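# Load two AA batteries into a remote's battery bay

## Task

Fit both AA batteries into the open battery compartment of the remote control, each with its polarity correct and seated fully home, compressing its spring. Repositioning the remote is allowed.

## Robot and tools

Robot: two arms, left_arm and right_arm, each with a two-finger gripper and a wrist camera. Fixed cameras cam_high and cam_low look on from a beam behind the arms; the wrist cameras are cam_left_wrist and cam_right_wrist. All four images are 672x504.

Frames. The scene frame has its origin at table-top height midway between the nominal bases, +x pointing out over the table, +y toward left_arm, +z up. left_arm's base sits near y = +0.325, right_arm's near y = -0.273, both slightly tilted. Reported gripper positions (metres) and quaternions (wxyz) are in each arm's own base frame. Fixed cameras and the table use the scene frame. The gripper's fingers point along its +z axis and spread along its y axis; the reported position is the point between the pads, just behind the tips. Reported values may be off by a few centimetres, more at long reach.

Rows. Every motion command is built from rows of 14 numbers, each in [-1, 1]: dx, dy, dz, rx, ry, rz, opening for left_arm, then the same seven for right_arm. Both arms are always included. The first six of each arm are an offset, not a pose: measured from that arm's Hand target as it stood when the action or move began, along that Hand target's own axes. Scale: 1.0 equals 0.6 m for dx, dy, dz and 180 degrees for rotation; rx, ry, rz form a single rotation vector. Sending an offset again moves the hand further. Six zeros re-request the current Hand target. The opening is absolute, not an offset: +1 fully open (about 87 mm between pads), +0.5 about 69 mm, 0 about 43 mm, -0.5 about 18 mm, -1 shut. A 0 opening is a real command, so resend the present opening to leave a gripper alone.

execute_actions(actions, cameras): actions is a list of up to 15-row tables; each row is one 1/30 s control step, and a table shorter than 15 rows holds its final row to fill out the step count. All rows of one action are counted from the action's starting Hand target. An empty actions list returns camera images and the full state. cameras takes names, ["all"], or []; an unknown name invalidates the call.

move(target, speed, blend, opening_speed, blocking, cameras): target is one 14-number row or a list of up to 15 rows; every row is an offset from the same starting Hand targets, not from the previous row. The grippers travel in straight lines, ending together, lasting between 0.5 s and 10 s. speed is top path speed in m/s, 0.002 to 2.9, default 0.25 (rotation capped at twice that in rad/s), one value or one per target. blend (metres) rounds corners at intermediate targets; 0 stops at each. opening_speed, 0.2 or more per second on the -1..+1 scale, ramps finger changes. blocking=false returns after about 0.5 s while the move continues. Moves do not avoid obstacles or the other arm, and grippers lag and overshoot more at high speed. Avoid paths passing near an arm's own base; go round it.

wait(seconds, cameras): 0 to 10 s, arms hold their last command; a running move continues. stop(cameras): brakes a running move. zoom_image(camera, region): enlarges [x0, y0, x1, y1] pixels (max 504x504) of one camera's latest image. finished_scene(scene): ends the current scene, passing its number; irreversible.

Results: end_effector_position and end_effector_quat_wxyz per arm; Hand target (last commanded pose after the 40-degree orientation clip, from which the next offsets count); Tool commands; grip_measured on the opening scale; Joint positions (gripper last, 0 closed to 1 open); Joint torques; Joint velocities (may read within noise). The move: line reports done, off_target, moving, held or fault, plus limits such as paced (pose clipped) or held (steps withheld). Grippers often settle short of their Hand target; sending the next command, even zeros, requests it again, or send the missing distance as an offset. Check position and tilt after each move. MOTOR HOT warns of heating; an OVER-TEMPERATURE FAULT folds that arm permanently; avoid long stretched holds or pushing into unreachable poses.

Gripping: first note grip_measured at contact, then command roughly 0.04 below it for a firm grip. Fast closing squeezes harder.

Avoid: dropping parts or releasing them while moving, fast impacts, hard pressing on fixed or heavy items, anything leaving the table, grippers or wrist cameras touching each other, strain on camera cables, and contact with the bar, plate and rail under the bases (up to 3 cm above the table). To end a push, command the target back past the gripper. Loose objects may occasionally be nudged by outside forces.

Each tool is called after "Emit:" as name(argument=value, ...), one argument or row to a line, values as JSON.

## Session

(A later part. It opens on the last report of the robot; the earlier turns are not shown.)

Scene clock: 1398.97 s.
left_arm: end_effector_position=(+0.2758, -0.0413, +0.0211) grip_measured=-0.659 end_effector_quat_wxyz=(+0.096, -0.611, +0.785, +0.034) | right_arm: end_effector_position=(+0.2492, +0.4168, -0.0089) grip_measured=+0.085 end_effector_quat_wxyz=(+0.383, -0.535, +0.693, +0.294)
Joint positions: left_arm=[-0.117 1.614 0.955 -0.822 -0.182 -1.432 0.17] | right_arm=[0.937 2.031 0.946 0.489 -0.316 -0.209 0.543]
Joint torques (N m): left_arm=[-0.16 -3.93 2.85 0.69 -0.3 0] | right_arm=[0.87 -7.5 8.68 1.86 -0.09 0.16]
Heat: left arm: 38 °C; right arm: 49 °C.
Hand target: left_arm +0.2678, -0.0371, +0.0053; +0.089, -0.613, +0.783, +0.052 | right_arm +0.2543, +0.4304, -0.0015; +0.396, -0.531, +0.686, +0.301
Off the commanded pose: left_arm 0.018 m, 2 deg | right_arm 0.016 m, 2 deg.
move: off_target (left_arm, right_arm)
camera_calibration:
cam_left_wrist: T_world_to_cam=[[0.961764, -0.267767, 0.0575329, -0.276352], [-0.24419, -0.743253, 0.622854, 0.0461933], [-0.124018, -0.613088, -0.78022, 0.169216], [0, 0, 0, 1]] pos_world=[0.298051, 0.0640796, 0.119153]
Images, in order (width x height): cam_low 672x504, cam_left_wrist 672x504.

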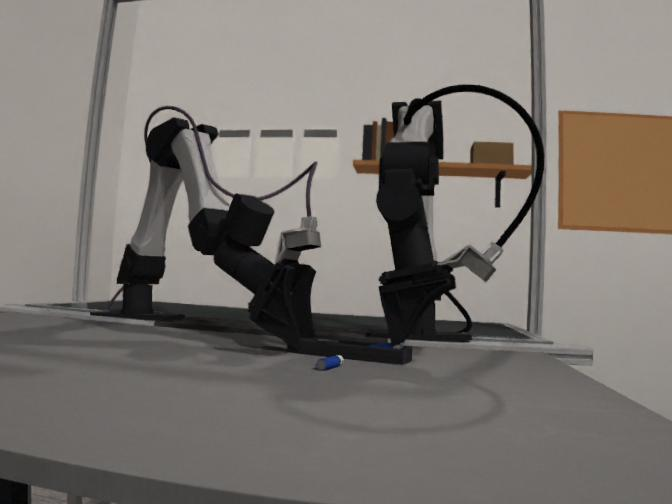

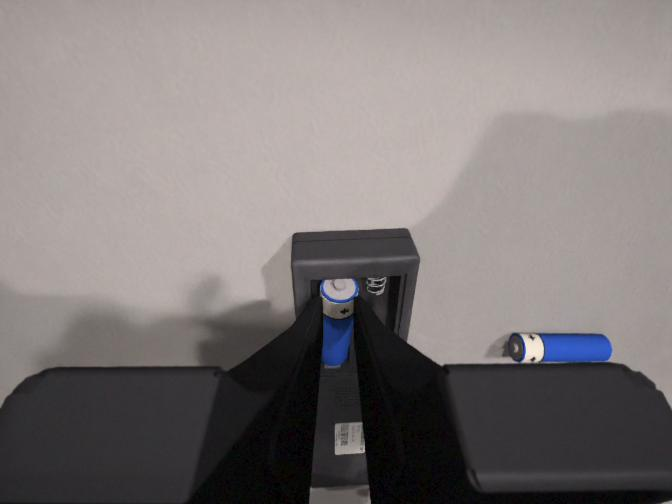

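Emit:
move(
  target=[0, 0.0167, 0, 0, 0, 0, -0.68, 0, 0, 0, 0, 0, 0, 0.02],
  speed=0.03,
  cameras=["cam_low", "cam_left_wrist"],
)

Emit:
zoom_image(
  camera="cam_low",
  region=[330, 310, 440, 370],
)

Emit:
zoom_image(
  camera="cam_left_wrist",
  region=[270, 220, 440, 400],
)

Scene clock: 1432.83 s.
left_arm: end_effector_position=(+0.2747, -0.0411, +0.0208) grip_measured=-0.661 end_effector_quat_wxyz=(+0.107, -0.612, +0.784, +0.023) | right_arm: end_effector_position=(+0.2492, +0.4168, -0.0089) grip_measured=+0.085 end_effector_quat_wxyz=(+0.383, -0.535, +0.693, +0.294)
Joint positions: left_arm=[-0.117 1.581 0.917 -0.786 -0.182 -1.432 0.169] | right_arm=[0.937 2.031 0.946 0.489 -0.316 -0.209 0.543]
Joint torques (N m): left_arm=[0.31 -3.96 2.82 0.4 -0.3 0.05] | right_arm=[0.84 -7.51 8.66 1.87 -0.1 0.14]
Heat: left arm: 38 °C; right arm: 49 °C.
Hand target: left_arm +0.2581, -0.0347, +0.0051; +0.089, -0.613, +0.783, +0.052 | right_arm +0.2543, +0.4304, -0.0016; +0.396, -0.531, +0.686, +0.301
Off the commanded pose: left_arm 0.024 m, 4 deg | right_arm 0.016 m, 2 deg.
move: off_target (left_arm, right_arm)
camera_calibration:
cam_left_wrist: T_world_to_cam=[[0.959523, -0.267399, 0.0883893, -0.275263], [-0.263398, -0.74098, 0.617714, 0.0516511], [-0.0996814, -0.615992, -0.78142, 0.162189], [0, 0, 0, 1]] pos_world=[0.293893, 0.0645747, 0.119163]
Images, in order (width x height): cam_low 672x504, cam_left_wrist 672x504.

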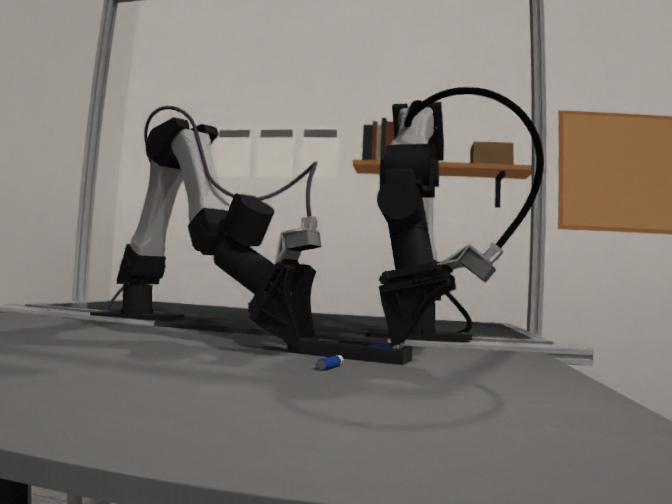

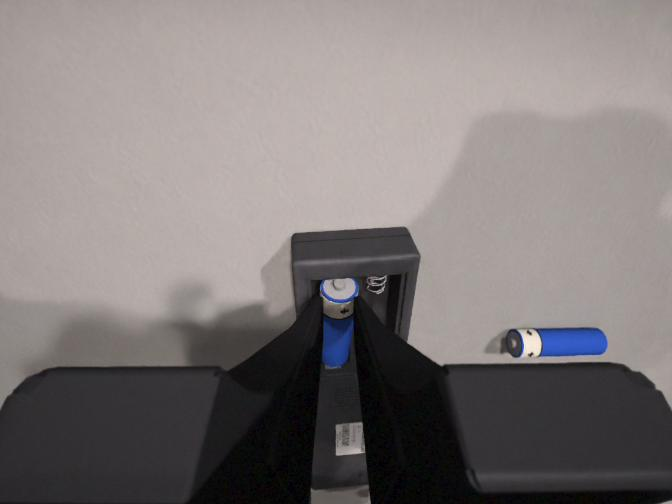

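Scaled by 4.582 from the camera's 672x504 image, which has a finer 960x720 frame.

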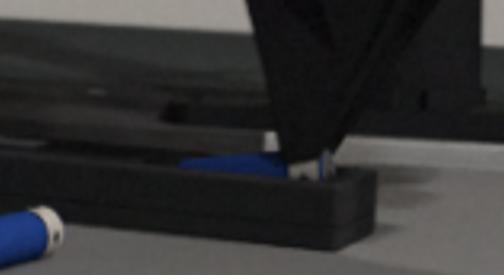

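Scaled by 2.800 from the camera's 672x504 image, which has a finer 960x720 frame.

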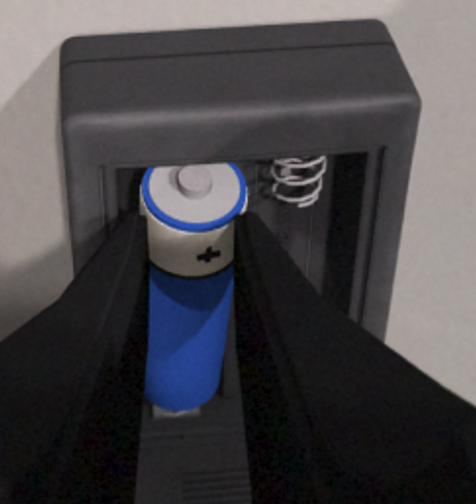

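Emit:
move(
  target=[
    [-0.0009, -0.0252, -0.0186, 0, 0, 0, -0.68, 0, 0, 0, 0, 0, 0, 0.02],
    [-0.0009, -0.0252, -0.0186, 0, 0, 0, -0.4, 0, 0, 0, 0, 0, 0, 0.02],
    [-0.0079, -0.0261, -0.0523, 0, 0, 0, -0.88, 0, 0, 0, 0, 0, 0, 0.02],
  ],
  speed=0.08,
  opening_speed=0.5,
  cameras=["cam_low", "cam_left_wrist", "cam_right_wrist"],
)

Emit:
zoom_image(
  camera="cam_low",
  region=[330, 310, 440, 370],
)

Emit:
zoom_image(
  camera="cam_left_wrist",
  region=[270, 220, 440, 400],
)

Scene clock: 1468.30 s.
left_arm: end_effector_position=(+0.2658, -0.0403, +0.0274) grip_measured=-0.880 end_effector_quat_wxyz=(+0.076, -0.612, +0.785, +0.057) | right_arm: end_effector_position=(+0.2478, +0.4176, -0.0089) grip_measured=+0.085 end_effector_quat_wxyz=(+0.382, -0.536, +0.692, +0.295)
Joint positions: left_arm=[-0.122 1.623 0.995 -0.916 -0.188 -1.443 0.06] | right_arm=[0.94 2.031 0.946 0.489 -0.316 -0.209 0.543]
Joint torques (N m): left_arm=[-0.47 -7.17 8.69 0.15 -0.23 0.03] | right_arm=[0.54 -7.47 8.61 1.87 -0.09 0.14]
Heat: left arm: 37 °C; right arm: 50 °C.
Hand target: left_arm +0.2720, -0.0401, +0.0372; +0.089, -0.613, +0.784, +0.052 | right_arm +0.2543, +0.4304, -0.0015; +0.396, -0.531, +0.686, +0.301
Off the commanded pose: left_arm 0.012 m, 2 deg | right_arm 0.016 m, 2 deg.
move: off_target (left_arm, right_arm); target 3's new opening was sent with left_arm's hand 0.012 m and 2 deg from that target
camera_calibration:
cam_left_wrist: T_world_to_cam=[[0.965145, -0.261689, -0.00379332, -0.265735], [-0.201613, -0.752662, 0.626779, 0.0287213], [-0.166876, -0.604167, -0.779188, 0.185247], [0, 0, 0, 1]] pos_world=[0.293177, 0.0639976, 0.125332]
cam_right_wrist: T_world_to_cam=[[0.966968, -0.254684, -0.0104572, -0.132203], [-0.253607, -0.957134, -0.139919, 0.483365], [0.0256261, 0.137949, -0.990108, 0.0728735], [0, 0, 0, 1]] pos_world=[0.248554, 0.418922, 0.138402]
Images, in order (width x height): cam_low 672x504, cam_left_wrist 672x504, cam_right_wrist 672x504.

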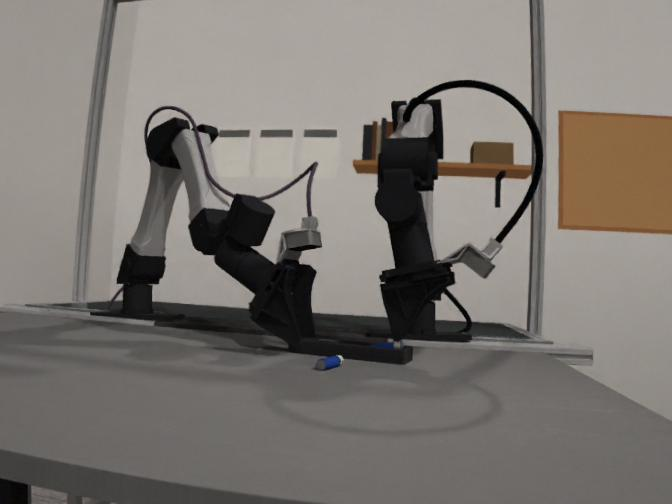

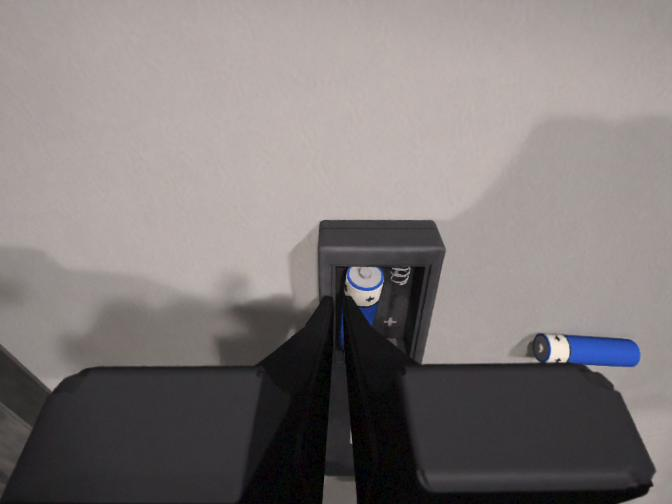

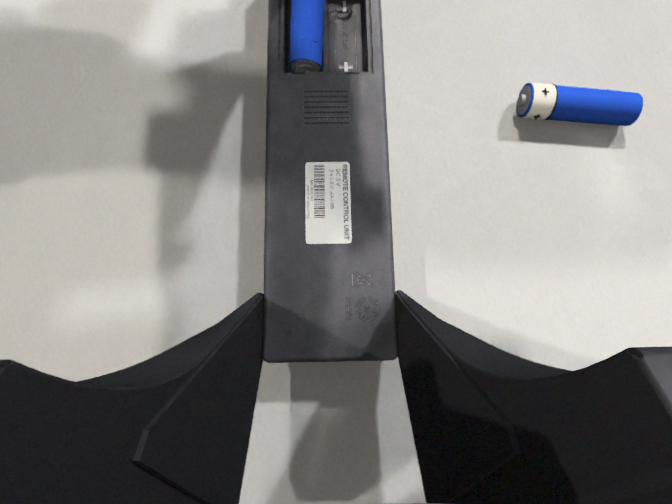

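Scaled by 4.582 from the camera's 672x504 image, which has a finer 960x720 frame.

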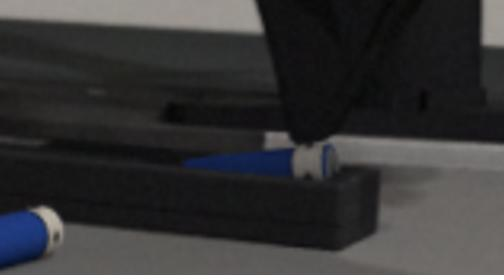

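Scaled by 2.800 from the camera's 672x504 image, which has a finer 960x720 frame.

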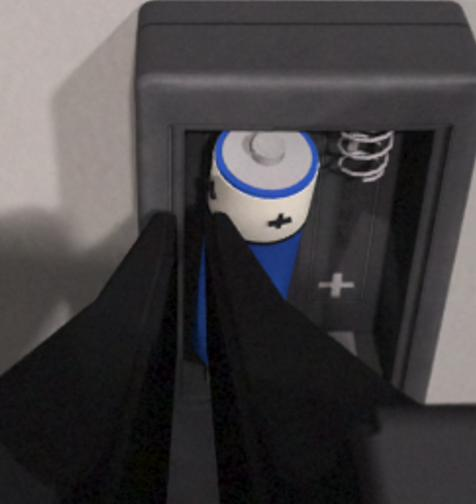

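Emit:
move(
  target=[-0.0073, -0.0166, -0.0151, 0, 0, 0, -0.88, 0, 0, 0, 0, 0, 0, 0.02],
  speed=0.06,
  cameras=["cam_low", "cam_left_wrist"],
)

Emit:
zoom_image(
  camera="cam_left_wrist",
  region=[270, 220, 440, 400],
)

Scene clock: 1483.60 s.
left_arm: end_effector_position=(+0.2783, -0.0418, +0.0437) grip_measured=-0.880 end_effector_quat_wxyz=(+0.085, -0.613, +0.784, +0.048) | right_arm: end_effector_position=(+0.2478, +0.4176, -0.0089) grip_measured=+0.085 end_effector_quat_wxyz=(+0.382, -0.536, +0.692, +0.295)
Joint positions: left_arm=[-0.122 1.623 1.063 -0.958 -0.188 -1.443 0.06] | right_arm=[0.94 2.031 0.946 0.489 -0.316 -0.209 0.543]
Joint torques (N m): left_arm=[0.02 -5.46 8.79 0.2 -0.24 0.09] | right_arm=[0.61 -7.45 8.62 1.87 -0.08 0.15]
Heat: left arm: 38 °C; right arm: 50 °C.
Hand target: left_arm +0.2820, -0.0401, +0.0472; +0.089, -0.613, +0.784, +0.052 | right_arm +0.2543, +0.4304, -0.0015; +0.396, -0.531, +0.686, +0.301
Off the commanded pose: left_arm 0.005 m, 1 deg | right_arm 0.016 m, 2 deg.
move: off_target (right_arm)
camera_calibration:
cam_left_wrist: T_world_to_cam=[[0.964908, -0.261649, 0.0221891, -0.279318], [-0.217898, -0.750669, 0.623712, 0.0246027], [-0.146537, -0.60666, -0.781339, 0.193367], [0, 0, 0, 1]] pos_world=[0.303212, 0.0626933, 0.141938]
Images, in order (width x height): cam_low 672x504, cam_left_wrist 672x504.

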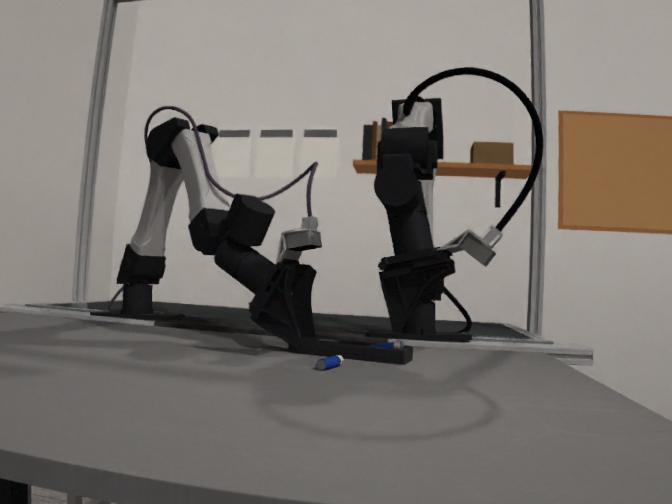

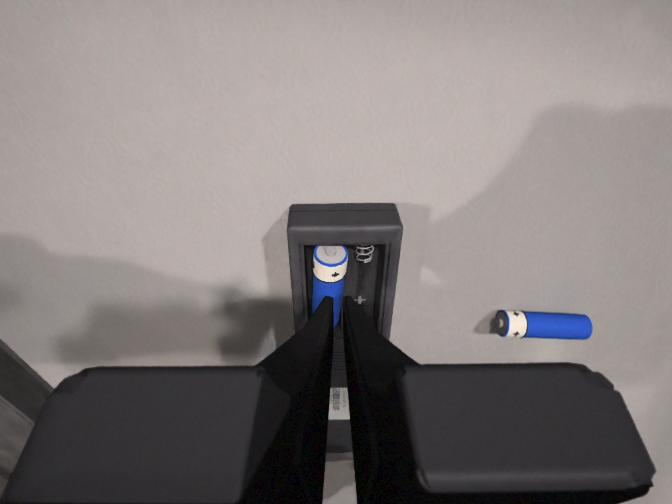

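Scaled by 2.800 from the camera's 672x504 image, which has a finer 960x720 frame.

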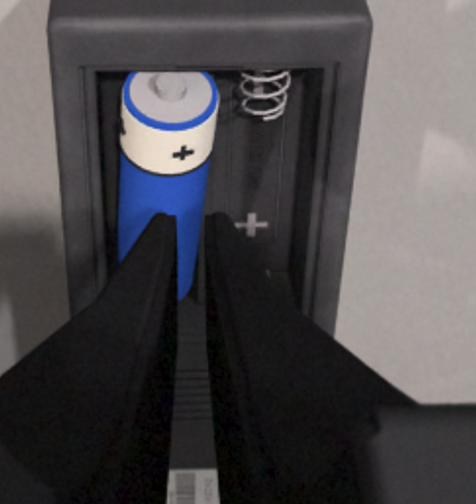

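Emit:
move(
  target=[0.0081, 0.0105, 0.027, 0, 0, 0, -0.88, 0, 0, 0, 0, 0, 0, 0.02],
  speed=0.06,
  cameras=["cam_low", "cam_left_wrist"],
)

Emit:
zoom_image(
  camera="cam_left_wrist",
  region=[270, 220, 440, 400],
)

Scene clock: 1491.73 s.
left_arm: end_effector_position=(+0.2721, -0.0410, +0.0333) grip_measured=-0.880 end_effector_quat_wxyz=(+0.081, -0.612, +0.785, +0.052) | right_arm: end_effector_position=(+0.2478, +0.4176, -0.0089) grip_measured=+0.085 end_effector_quat_wxyz=(+0.382, -0.536, +0.692, +0.295)
Joint positions: left_arm=[-0.122 1.623 1.02 -0.925 -0.188 -1.443 0.06] | right_arm=[0.94 2.031 0.946 0.489 -0.316 -0.209 0.543]
Joint torques (N m): left_arm=[-0.27 -5.31 6.12 0.53 -0.24 0.06] | right_arm=[0.57 -7.5 8.64 1.87 -0.09 0.14]
Heat: left arm: 38 °C; right arm: 50 °C.
Hand target: left_arm +0.2759, -0.0401, +0.0302; +0.089, -0.613, +0.784, +0.052 | right_arm +0.2543, +0.4304, -0.0015; +0.396, -0.531, +0.686, +0.301
Off the commanded pose: left_arm 0.005 m, 1 deg | right_arm 0.016 m, 2 deg.
move: off_target (right_arm)
camera_calibration:
cam_left_wrist: T_world_to_cam=[[0.965074, -0.261702, 0.0120242, -0.27258], [-0.211561, -0.751457, 0.624943, 0.0285436], [-0.154513, -0.60566, -0.780577, 0.187036], [0, 0, 0, 1]] pos_world=[0.297998, 0.063395, 0.131436]
Images, in order (width x height): cam_low 672x504, cam_left_wrist 672x504.

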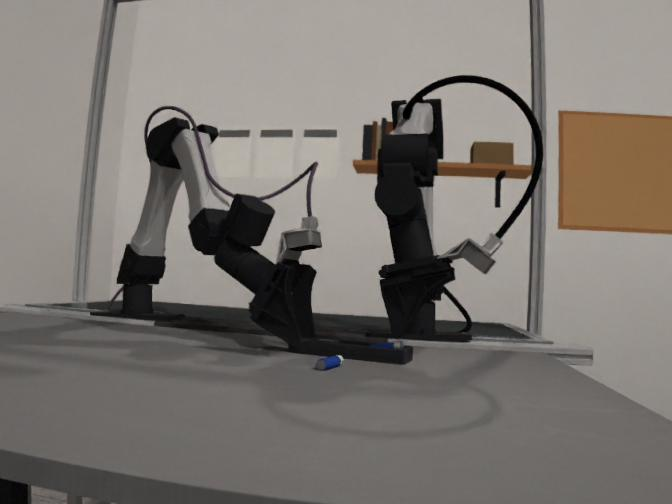

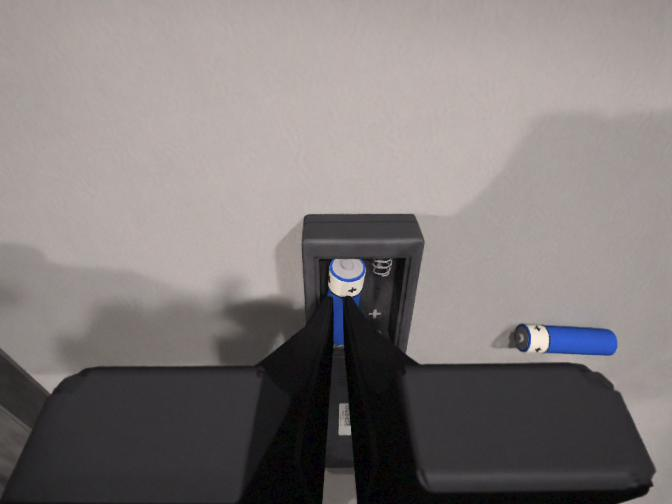

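Scaled by 2.800 from the camera's 672x504 image, which has a finer 960x720 frame.

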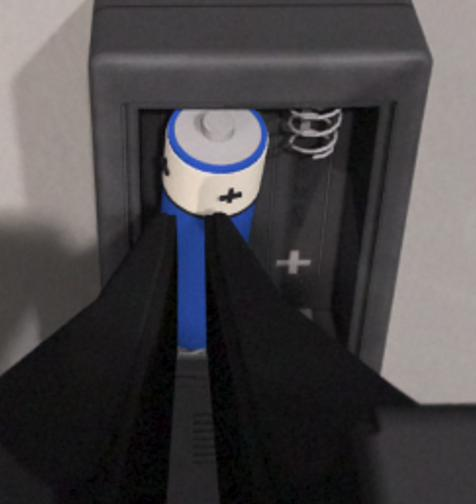

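Emit:
move(
  target=[
    [0.0059, 0.006, 0.0284, 0, 0, 0, -0.88, 0, 0, 0, 0, 0, 0, 0.02],
    [0.0118, 0.014, 0.0468, 0, 0, 0, -0.88, 0, 0, 0, 0, 0, 0, 0.02],
  ],
  speed=0.05,
  blend=[0.005, 0],
  cameras=["cam_low", "cam_left_wrist"],
)

Emit:
zoom_image(
  camera="cam_left_wrist",
  region=[270, 220, 440, 400],
)

Emit:
zoom_image(
  camera="cam_low",
  region=[330, 310, 440, 370],
)

Scene clock: 1500.37 s.
left_arm: end_effector_position=(+0.2683, -0.0406, +0.0245) grip_measured=-0.880 end_effector_quat_wxyz=(+0.091, -0.613, +0.784, +0.043) | right_arm: end_effector_position=(+0.2478, +0.4176, -0.0089) grip_measured=+0.085 end_effector_quat_wxyz=(+0.382, -0.536, +0.692, +0.295)
Joint positions: left_arm=[-0.122 1.598 0.954 -0.859 -0.188 -1.443 0.06] | right_arm=[0.94 2.031 0.946 0.489 -0.316 -0.209 0.543]
Joint torques (N m): left_arm=[-0.35 -2.04 2.09 1.13 -0.25 0.04] | right_arm=[0.54 -7.43 8.64 1.86 -0.11 0.15]
Heat: left arm: 38 °C; right arm: 50 °C.
Hand target: left_arm +0.2683, -0.0394, +0.0010; +0.089, -0.613, +0.783, +0.052 | right_arm +0.2543, +0.4304, -0.0015; +0.396, -0.531, +0.686, +0.301
Off the commanded pose: left_arm 0.024 m, 1 deg | right_arm 0.016 m, 2 deg.
move: off_target (left_arm, right_arm)
camera_calibration:
cam_left_wrist: T_world_to_cam=[[0.964422, -0.26161, 0.0380826, -0.269147], [-0.227849, -0.749479, 0.621584, 0.0381391], [-0.13407, -0.608146, -0.782422, 0.174329], [0, 0, 0, 1]] pos_world=[0.291634, 0.0641907, 0.122942]
Images, in order (width x height): cam_low 672x504, cam_left_wrist 672x504.

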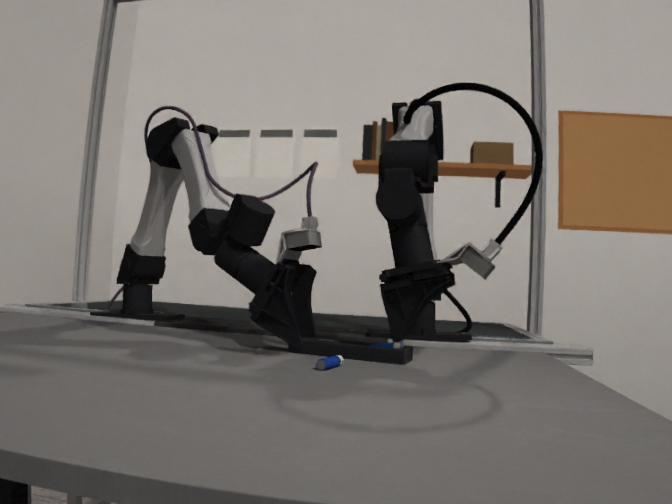

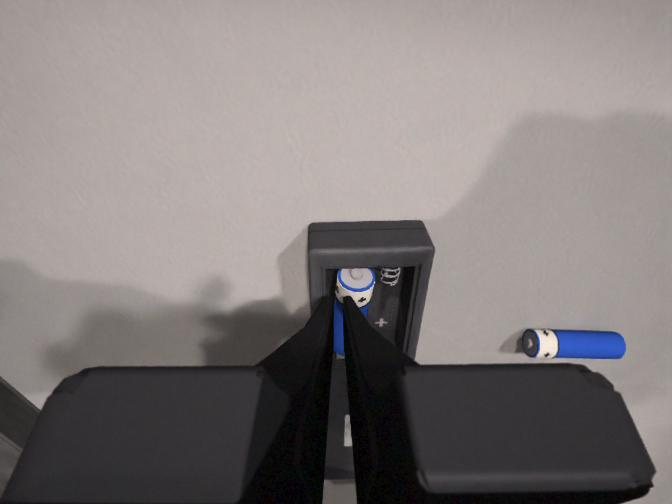

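Scaled by 2.800 from the camera's 672x504 image, which has a finer 960x720 frame.

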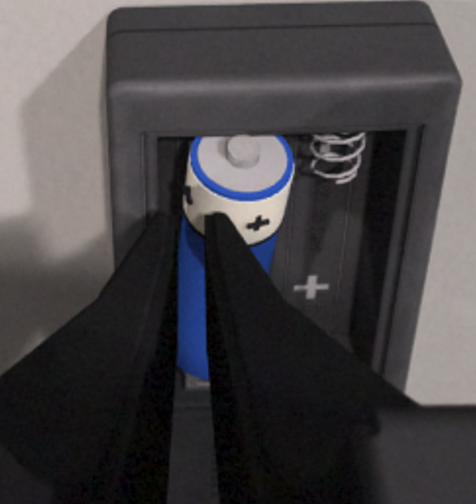

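Scaled by 4.582 from the camera's 672x504 image, which has a finer 960x720 frame.

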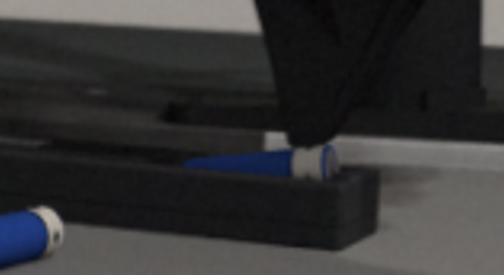

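Emit:
move(
  target=[
    [-0.0181, -0.023, -0.0707, 0, 0, 0, -0.83, 0, 0, 0, 0, 0, 0, 0.02],
    [-0.0119, -0.0175, -0.0465, 0, 0, 0, -0.83, 0, 0, 0, 0, 0, 0, 0.02],
  ],
  speed=0.07,
  cameras=["cam_left_wrist"],
)

Emit:
zoom_image(
  camera="cam_left_wrist",
  region=[270, 220, 440, 400],
)

Scene clock: 1516.40 s.
left_arm: end_effector_position=(+0.2741, -0.0414, +0.0339) grip_measured=-0.830 end_effector_quat_wxyz=(+0.082, -0.612, +0.785, +0.051) | right_arm: end_effector_position=(+0.2487, +0.4174, -0.0089) grip_measured=+0.085 end_effector_quat_wxyz=(+0.383, -0.534, +0.694, +0.293)
Joint positions: left_arm=[-0.122 1.628 1.027 -0.925 -0.188 -1.443 0.085] | right_arm=[0.94 2.031 0.946 0.49 -0.31 -0.206 0.543]
Joint torques (N m): left_arm=[-0.35 -5.11 6.17 0.55 -0.25 0.03] | right_arm=[0.61 -7.45 8.64 1.86 -0.16 0.1]
Heat: left arm: 37 °C; right arm: 50 °C.
Hand target: left_arm +0.2780, -0.0404, +0.0301; +0.089, -0.613, +0.783, +0.052 | right_arm +0.2543, +0.4304, -0.0015; +0.396, -0.531, +0.686, +0.301
Off the commanded pose: left_arm 0.006 m, 1 deg | right_arm 0.016 m, 2 deg.
move: off_target (right_arm)
camera_calibration:
cam_left_wrist: T_world_to_cam=[[0.965052, -0.261664, 0.0143675, -0.274614], [-0.212887, -0.750826, 0.625252, 0.0286809], [-0.152818, -0.60646, -0.780291, 0.187013], [0, 0, 0, 1]] pos_world=[0.299701, 0.0630936, 0.131937]
Images, in order (width x height): cam_left_wrist 672x504.

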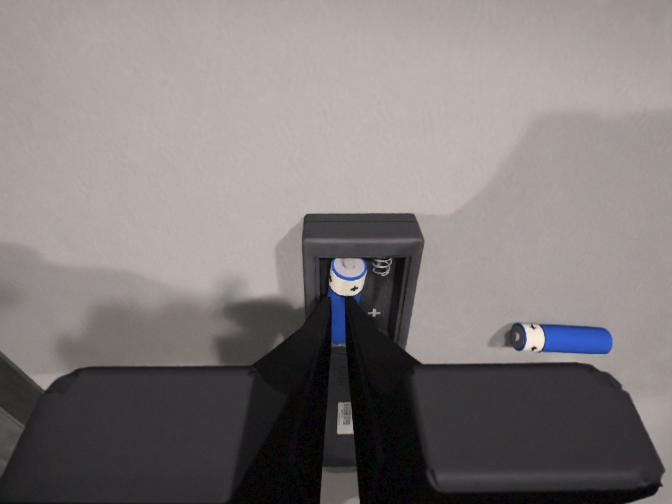

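Scaled by 2.800 from the camera's 672x504 image, which has a finer 960x720 frame.

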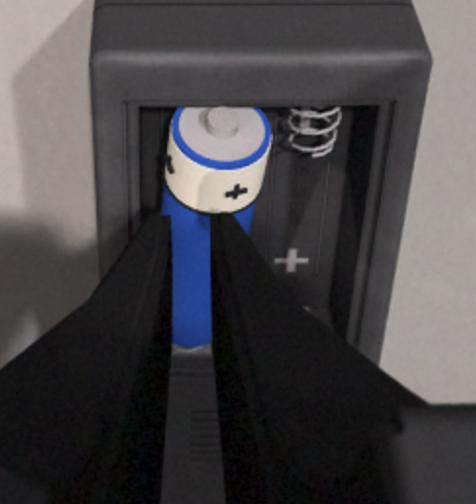

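Emit:
move(
  target=[
    [0, -0.004, 0, 0, 0, 0, -0.42, 0, 0, 0, 0, 0, 0, 0.02],
    [0.0033, -0.004, 0.0192, 0, 0, 0, -0.42, 0, 0, 0, 0, 0, 0, 0.02],
    [0.0033, -0.004, 0.0192, 0, 0, 0, -0.68, 0, 0, 0, 0, 0, 0, 0.02],
  ],
  speed=0.07,
  opening_speed=0.5,
  cameras=["cam_left_wrist"],
)

Emit:
zoom_image(
  camera="cam_left_wrist",
  region=[270, 220, 440, 400],
)

Scene clock: 1529.33 s.
left_arm: end_effector_position=(+0.2776, -0.0418, +0.0228) grip_measured=-0.676 end_effector_quat_wxyz=(+0.083, -0.611, +0.786, +0.050) | right_arm: end_effector_position=(+0.2487, +0.4174, -0.0089) grip_measured=+0.085 end_effector_quat_wxyz=(+0.383, -0.534, +0.694, +0.293)
Joint positions: left_arm=[-0.122 1.655 1.008 -0.876 -0.188 -1.439 0.162] | right_arm=[0.94 2.031 0.946 0.49 -0.31 -0.206 0.543]
Joint torques (N m): left_arm=[-0.31 -5.2 6 0.54 -0.25 -0.01] | right_arm=[0.62 -7.47 8.64 1.86 -0.15 0.12]
Heat: left arm: 37 °C; right arm: 51 °C.
Hand target: left_arm +0.2807, -0.0407, +0.0184; +0.089, -0.613, +0.784, +0.052 | right_arm +0.2543, +0.4304, -0.0015; +0.396, -0.531, +0.686, +0.301
Off the commanded pose: left_arm 0.005 m, 1 deg | right_arm 0.016 m, 2 deg.
move: off_target (right_arm)
camera_calibration:
cam_left_wrist: T_world_to_cam=[[0.964113, -0.264941, 0.0170923, -0.277997], [-0.217167, -0.749954, 0.624826, 0.0372656], [-0.152724, -0.606115, -0.780577, 0.178676], [0, 0, 0, 1]] pos_world=[0.303401, 0.0625929, 0.120938]
Images, in order (width x height): cam_left_wrist 672x504.

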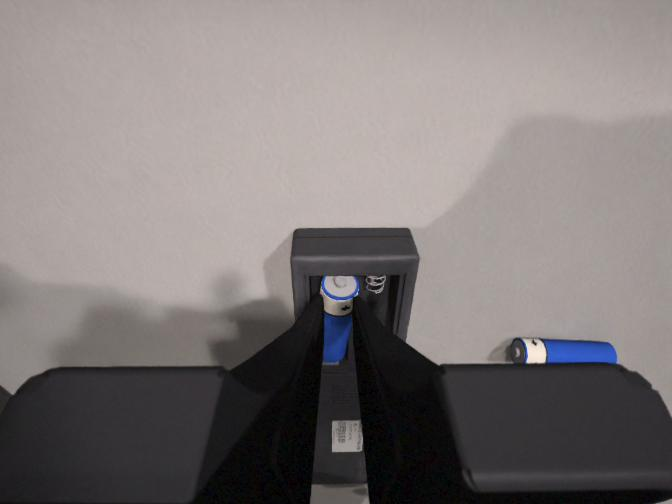

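Scaled by 2.800 from the camera's 672x504 image, which has a finer 960x720 frame.

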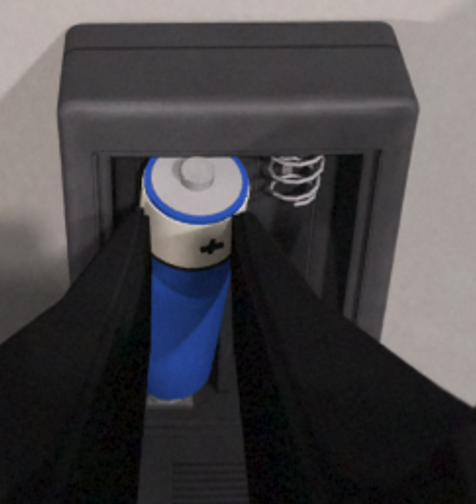

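Emit:
move(
  target=[
    [0.001, 0.0, 0.006, 0, 0, 0, -0.42, 0, 0, 0, 0, 0, 0, 0.02],
    [0.001, 0.0, 0.006, 0, 0, 0, -0.7, 0, 0, 0, 0, 0, 0, 0.02],
    [0.0, 0.001, -0.016, 0, 0, 0, -0.7, 0, 0, 0, 0, 0, 0, 0.02],
  ],
  speed=0.05,
  opening_speed=0.5,
  cameras=["cam_low", "cam_left_wrist"],
)

Emit:
zoom_image(
  camera="cam_left_wrist",
  region=[270, 220, 440, 400],
)

Emit:
zoom_image(
  camera="cam_low",
  region=[330, 310, 440, 370],
)

Scene clock: 1539.97 s.
left_arm: end_effector_position=(+0.2776, -0.0422, +0.0212) grip_measured=-0.629 end_effector_quat_wxyz=(+0.085, -0.608, +0.788, +0.051) | right_arm: end_effector_position=(+0.2492, +0.4172, -0.0090) grip_measured=+0.085 end_effector_quat_wxyz=(+0.384, -0.533, +0.695, +0.293)
Joint positions: left_arm=[-0.127 1.657 1.004 -0.869 -0.193 -1.437 0.185] | right_arm=[0.94 2.031 0.946 0.49 -0.307 -0.204 0.543]
Joint torques (N m): left_arm=[-0.46 -6.71 8.32 0.07 -0.2 -0.08] | right_arm=[0.58 -7.49 8.65 1.85 -0.17 0.09]
Heat: left arm: 37 °C; right arm: 51 °C.
Hand target: left_arm +0.2795, -0.0425, +0.0278; +0.089, -0.613, +0.784, +0.052 | right_arm +0.2543, +0.4304, -0.0015; +0.396, -0.531, +0.686, +0.301
Off the commanded pose: left_arm 0.007 m, 1 deg | right_arm 0.016 m, 2 deg.
move: off_target (right_arm)
camera_calibration:
cam_left_wrist: T_world_to_cam=[[0.962232, -0.2717, 0.0169913, -0.277747], [-0.223279, -0.751961, 0.620243, 0.0397126], [-0.155743, -0.600611, -0.784226, 0.178321], [0, 0, 0, 1]] pos_world=[0.303896, 0.0615, 0.119931]
Images, in order (width x height): cam_low 672x504, cam_left_wrist 672x504.

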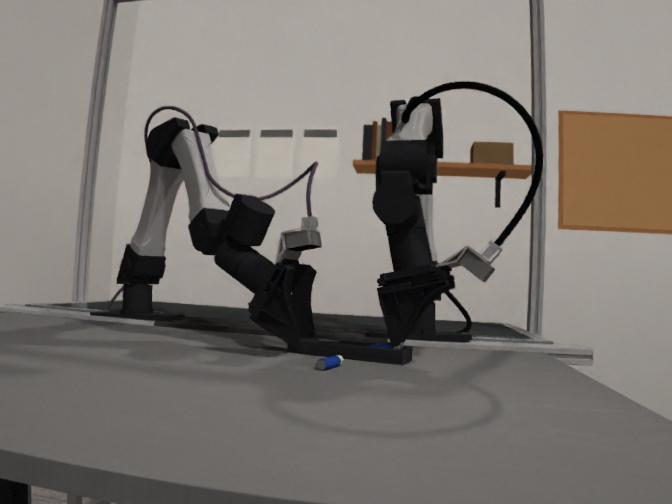

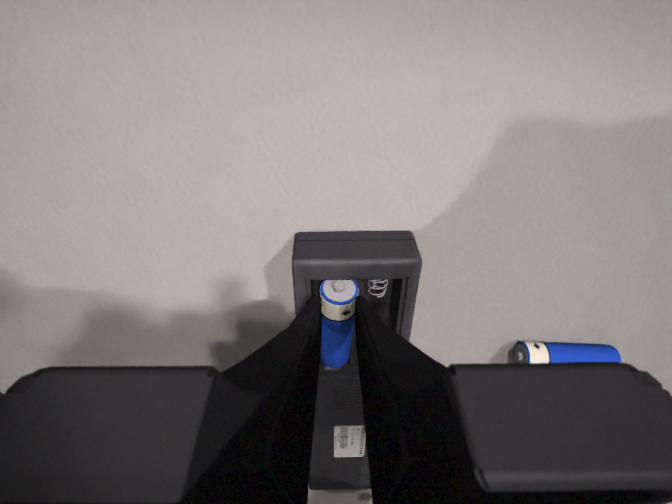

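Scaled by 2.800 from the camera's 672x504 image, which has a finer 960x720 frame.

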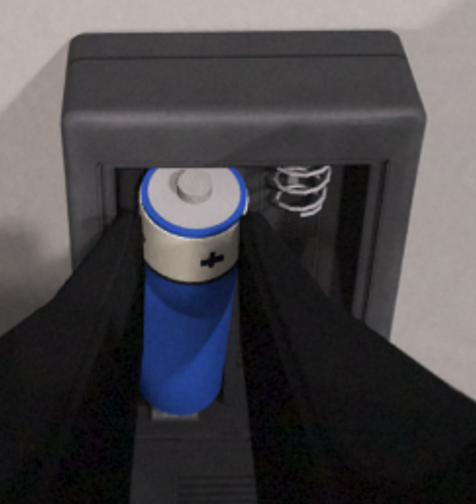

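Scaled by 4.582 from the camera's 672x504 image, which has a finer 960x720 frame.

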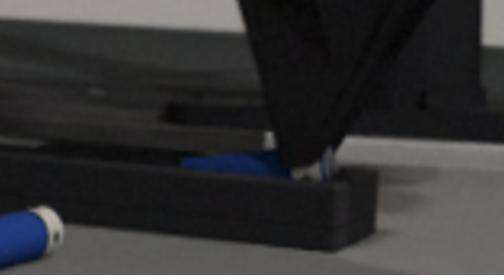

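Emit:
move(
  target=[
    [0, 0, -0.0134, 0, 0, 0, -0.7, 0, 0, 0, 0, 0, 0, 0.02],
    [-0.0023, 0.0085, -0.0134, 0, 0, 0, -0.7, 0, 0, 0, 0, 0, 0, 0.02],
  ],
  speed=0.05,
  cameras=["cam_low", "cam_left_wrist"],
)

Emit:
zoom_image(
  camera="cam_left_wrist",
  region=[270, 220, 440, 400],
)

Emit:
zoom_image(
  camera="cam_low",
  region=[330, 310, 440, 370],
)

Scene clock: 1550.10 s.
left_arm: end_effector_position=(+0.2744, -0.0413, +0.0237) grip_measured=-0.638 end_effector_quat_wxyz=(+0.082, -0.608, +0.787, +0.060) | right_arm: end_effector_position=(+0.2482, +0.4176, -0.0088) grip_measured=+0.085 end_effector_quat_wxyz=(+0.383, -0.534, +0.694, +0.295)
Joint positions: left_arm=[-0.131 1.657 1.015 -0.898 -0.203 -1.444 0.181] | right_arm=[0.94 2.031 0.946 0.49 -0.313 -0.204 0.543]
Joint torques (N m): left_arm=[0.02 -9.07 7.19 0.03 -0.12 0] | right_arm=[0.59 -7.46 8.61 1.86 -0.12 0.09]
Heat: left arm: 37 °C; right arm: 51 °C.
Hand target: left_arm +0.2742, -0.0414, +0.0358; +0.089, -0.613, +0.784, +0.052 | right_arm +0.2543, +0.4304, -0.0015; +0.396, -0.531, +0.686, +0.301
Off the commanded pose: left_arm 0.012 m, 1 deg | right_arm 0.016 m, 2 deg.
move: off_target (left_arm, right_arm)
camera_calibration:
cam_left_wrist: T_world_to_cam=[[0.963141, -0.268996, -0.00102137, -0.2742], [-0.211431, -0.759366, 0.615354, 0.0346615], [-0.166303, -0.592456, -0.78825, 0.183733], [0, 0, 0, 1]] pos_world=[0.301977, 0.0614153, 0.123218]
Images, in order (width x height): cam_low 672x504, cam_left_wrist 672x504.

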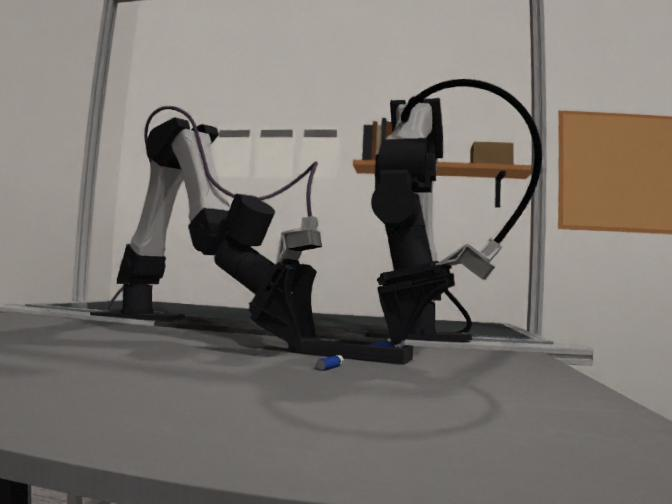

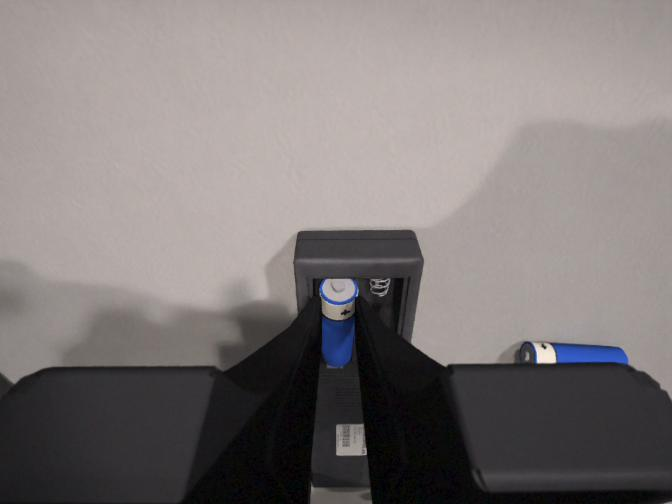

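Scaled by 2.800 from the camera's 672x504 image, which has a finer 960x720 frame.

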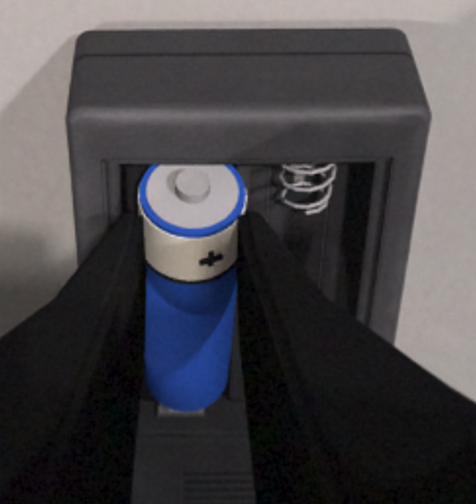

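Scaled by 4.582 from the camera's 672x504 image, which has a finer 960x720 frame.

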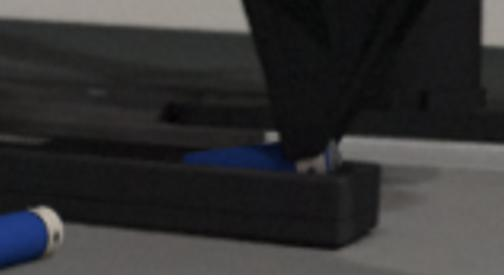

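Emit:
move(
  target=[
    [0.0, 0.0, 0.0075, 0, 0, 0, -0.7, 0, 0, 0, 0, 0, 0, 0.02],
    [0.0, 0.0, 0.0075, 0, 0, 0, -0.45, 0, 0, 0, 0, 0, 0, 0.02],
    [-0.0066, -0.0135, -0.0175, 0, 0, 0, -0.84, 0, 0, 0, 0, 0, 0, 0.02],
  ],
  speed=0.06,
  opening_speed=0.5,
  cameras=["cam_low", "cam_left_wrist"],
)

Emit:
zoom_image(
  camera="cam_left_wrist",
  region=[270, 220, 440, 400],
)

Emit:
zoom_image(
  camera="cam_low",
  region=[330, 310, 440, 370],
)

Scene clock: 1565.20 s.
left_arm: end_effector_position=(+0.2761, -0.0416, +0.0352) grip_measured=-0.840 end_effector_quat_wxyz=(+0.078, -0.608, +0.787, +0.064) | right_arm: end_effector_position=(+0.2482, +0.4176, -0.0088) grip_measured=+0.085 end_effector_quat_wxyz=(+0.383, -0.534, +0.694, +0.295)
Joint positions: left_arm=[-0.131 1.657 1.065 -0.959 -0.202 -1.444 0.08] | right_arm=[0.94 2.031 0.946 0.49 -0.313 -0.204 0.543]
Joint torques (N m): left_arm=[0.29 -8.03 8.68 0.14 -0.11 0.03] | right_arm=[0.55 -7.51 8.62 1.85 -0.13 0.09]
Heat: left arm: 38 °C; right arm: 51 °C.
Hand target: left_arm +0.2821, -0.0416, +0.0471; +0.089, -0.613, +0.784, +0.052 | right_arm +0.2543, +0.4304, -0.0015; +0.396, -0.531, +0.686, +0.301
Off the commanded pose: left_arm 0.013 m, 2 deg | right_arm 0.016 m, 2 deg.
move: off_target (left_arm, right_arm); target 3's new opening was sent with left_arm's hand 0.013 m and 2 deg from that target
camera_calibration:
cam_left_wrist: T_world_to_cam=[[0.963068, -0.268977, -0.0123091, -0.275438], [-0.204398, -0.760074, 0.616855, 0.0256933], [-0.175276, -0.591557, -0.786981, 0.195374], [0, 0, 0, 1]] pos_world=[0.304762, 0.0610169, 0.134516]
Images, in order (width x height): cam_low 672x504, cam_left_wrist 672x504.

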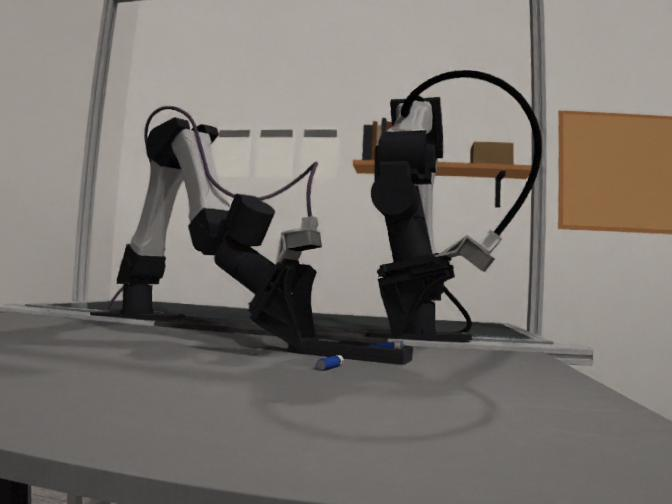

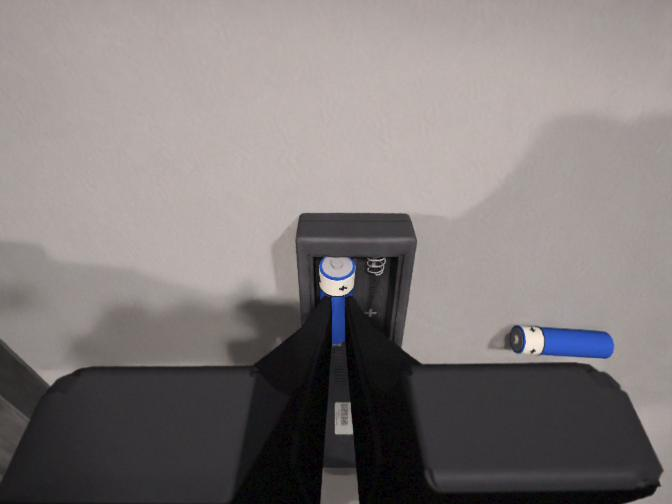

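Scaled by 2.800 from the camera's 672x504 image, which has a finer 960x720 frame.

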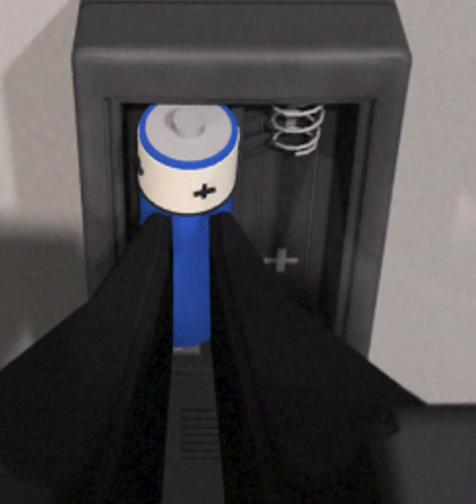

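Scaled by 4.582 from the camera's 672x504 image, which has a finer 960x720 frame.

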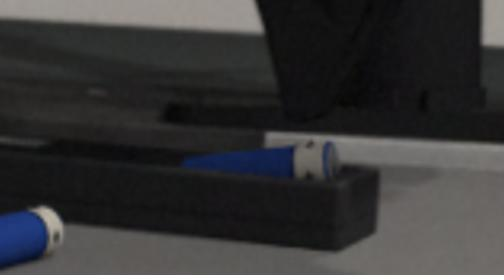

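Emit:
move(
  target=[
    [0.0068, 0.005, 0.0275, 0, 0, 0, -0.84, 0, 0, 0, 0, 0, 0, 0.02],
    [0.0108, 0.006, 0.042, 0, 0, 0, -0.84, 0, 0, 0, 0, 0, 0, 0.02],
  ],
  speed=0.05,
  cameras=["cam_low", "cam_left_wrist"],
)

Emit:
zoom_image(
  camera="cam_left_wrist",
  region=[270, 220, 440, 400],
)

Emit:
zoom_image(
  camera="cam_low",
  region=[330, 310, 440, 370],
)

Scene clock: 1574.23 s.
left_arm: end_effector_position=(+0.2759, -0.0417, +0.0258) grip_measured=-0.840 end_effector_quat_wxyz=(+0.083, -0.609, +0.787, +0.059) | right_arm: end_effector_position=(+0.2482, +0.4176, -0.0088) grip_measured=+0.085 end_effector_quat_wxyz=(+0.383, -0.534, +0.694, +0.295)
Joint positions: left_arm=[-0.131 1.657 1.024 -0.905 -0.201 -1.445 0.08] | right_arm=[0.94 2.031 0.946 0.49 -0.313 -0.204 0.543]
Joint torques (N m): left_arm=[-0.02 -6.06 4.59 0.7 -0.11 -0.02] | right_arm=[0.59 -7.46 8.64 1.85 -0.12 0.1]
Heat: left arm: 38 °C; right arm: 51 °C.
Hand target: left_arm +0.2792, -0.0421, +0.0210; +0.089, -0.613, +0.783, +0.052 | right_arm +0.2543, +0.4304, -0.0015; +0.396, -0.531, +0.686, +0.301
Off the commanded pose: left_arm 0.006 m, 1 deg | right_arm 0.016 m, 2 deg.
move: off_target (right_arm)
camera_calibration:
cam_left_wrist: T_world_to_cam=[[0.963338, -0.268285, 0.00149579, -0.275858], [-0.21224, -0.758663, 0.615942, 0.0335835], [-0.164113, -0.593678, -0.78779, 0.184685], [0, 0, 0, 1]] pos_world=[0.303181, 0.0611135, 0.12522]
Images, in order (width x height): cam_low 672x504, cam_left_wrist 672x504.

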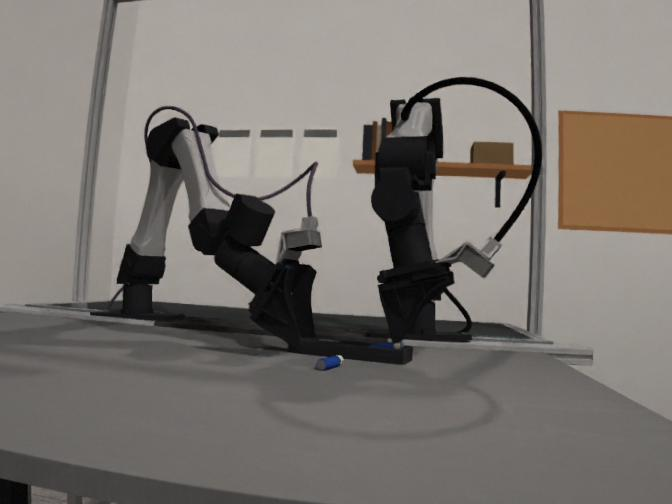

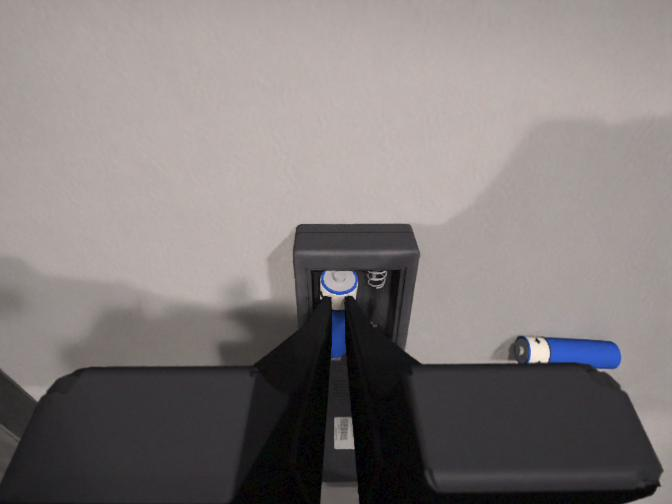

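Scaled by 2.800 from the camera's 672x504 image, which has a finer 960x720 frame.

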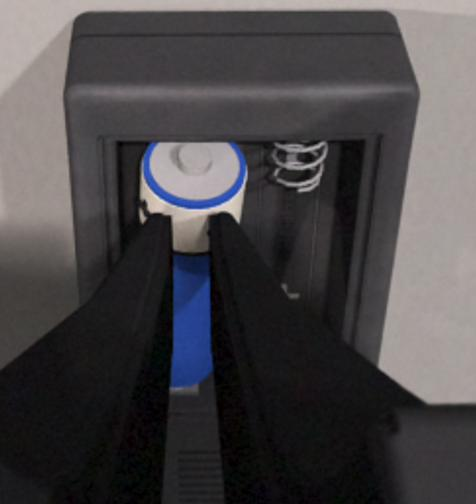

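Scaled by 4.582 from the camera's 672x504 image, which has a finer 960x720 frame.

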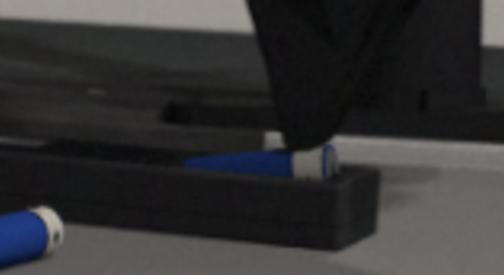

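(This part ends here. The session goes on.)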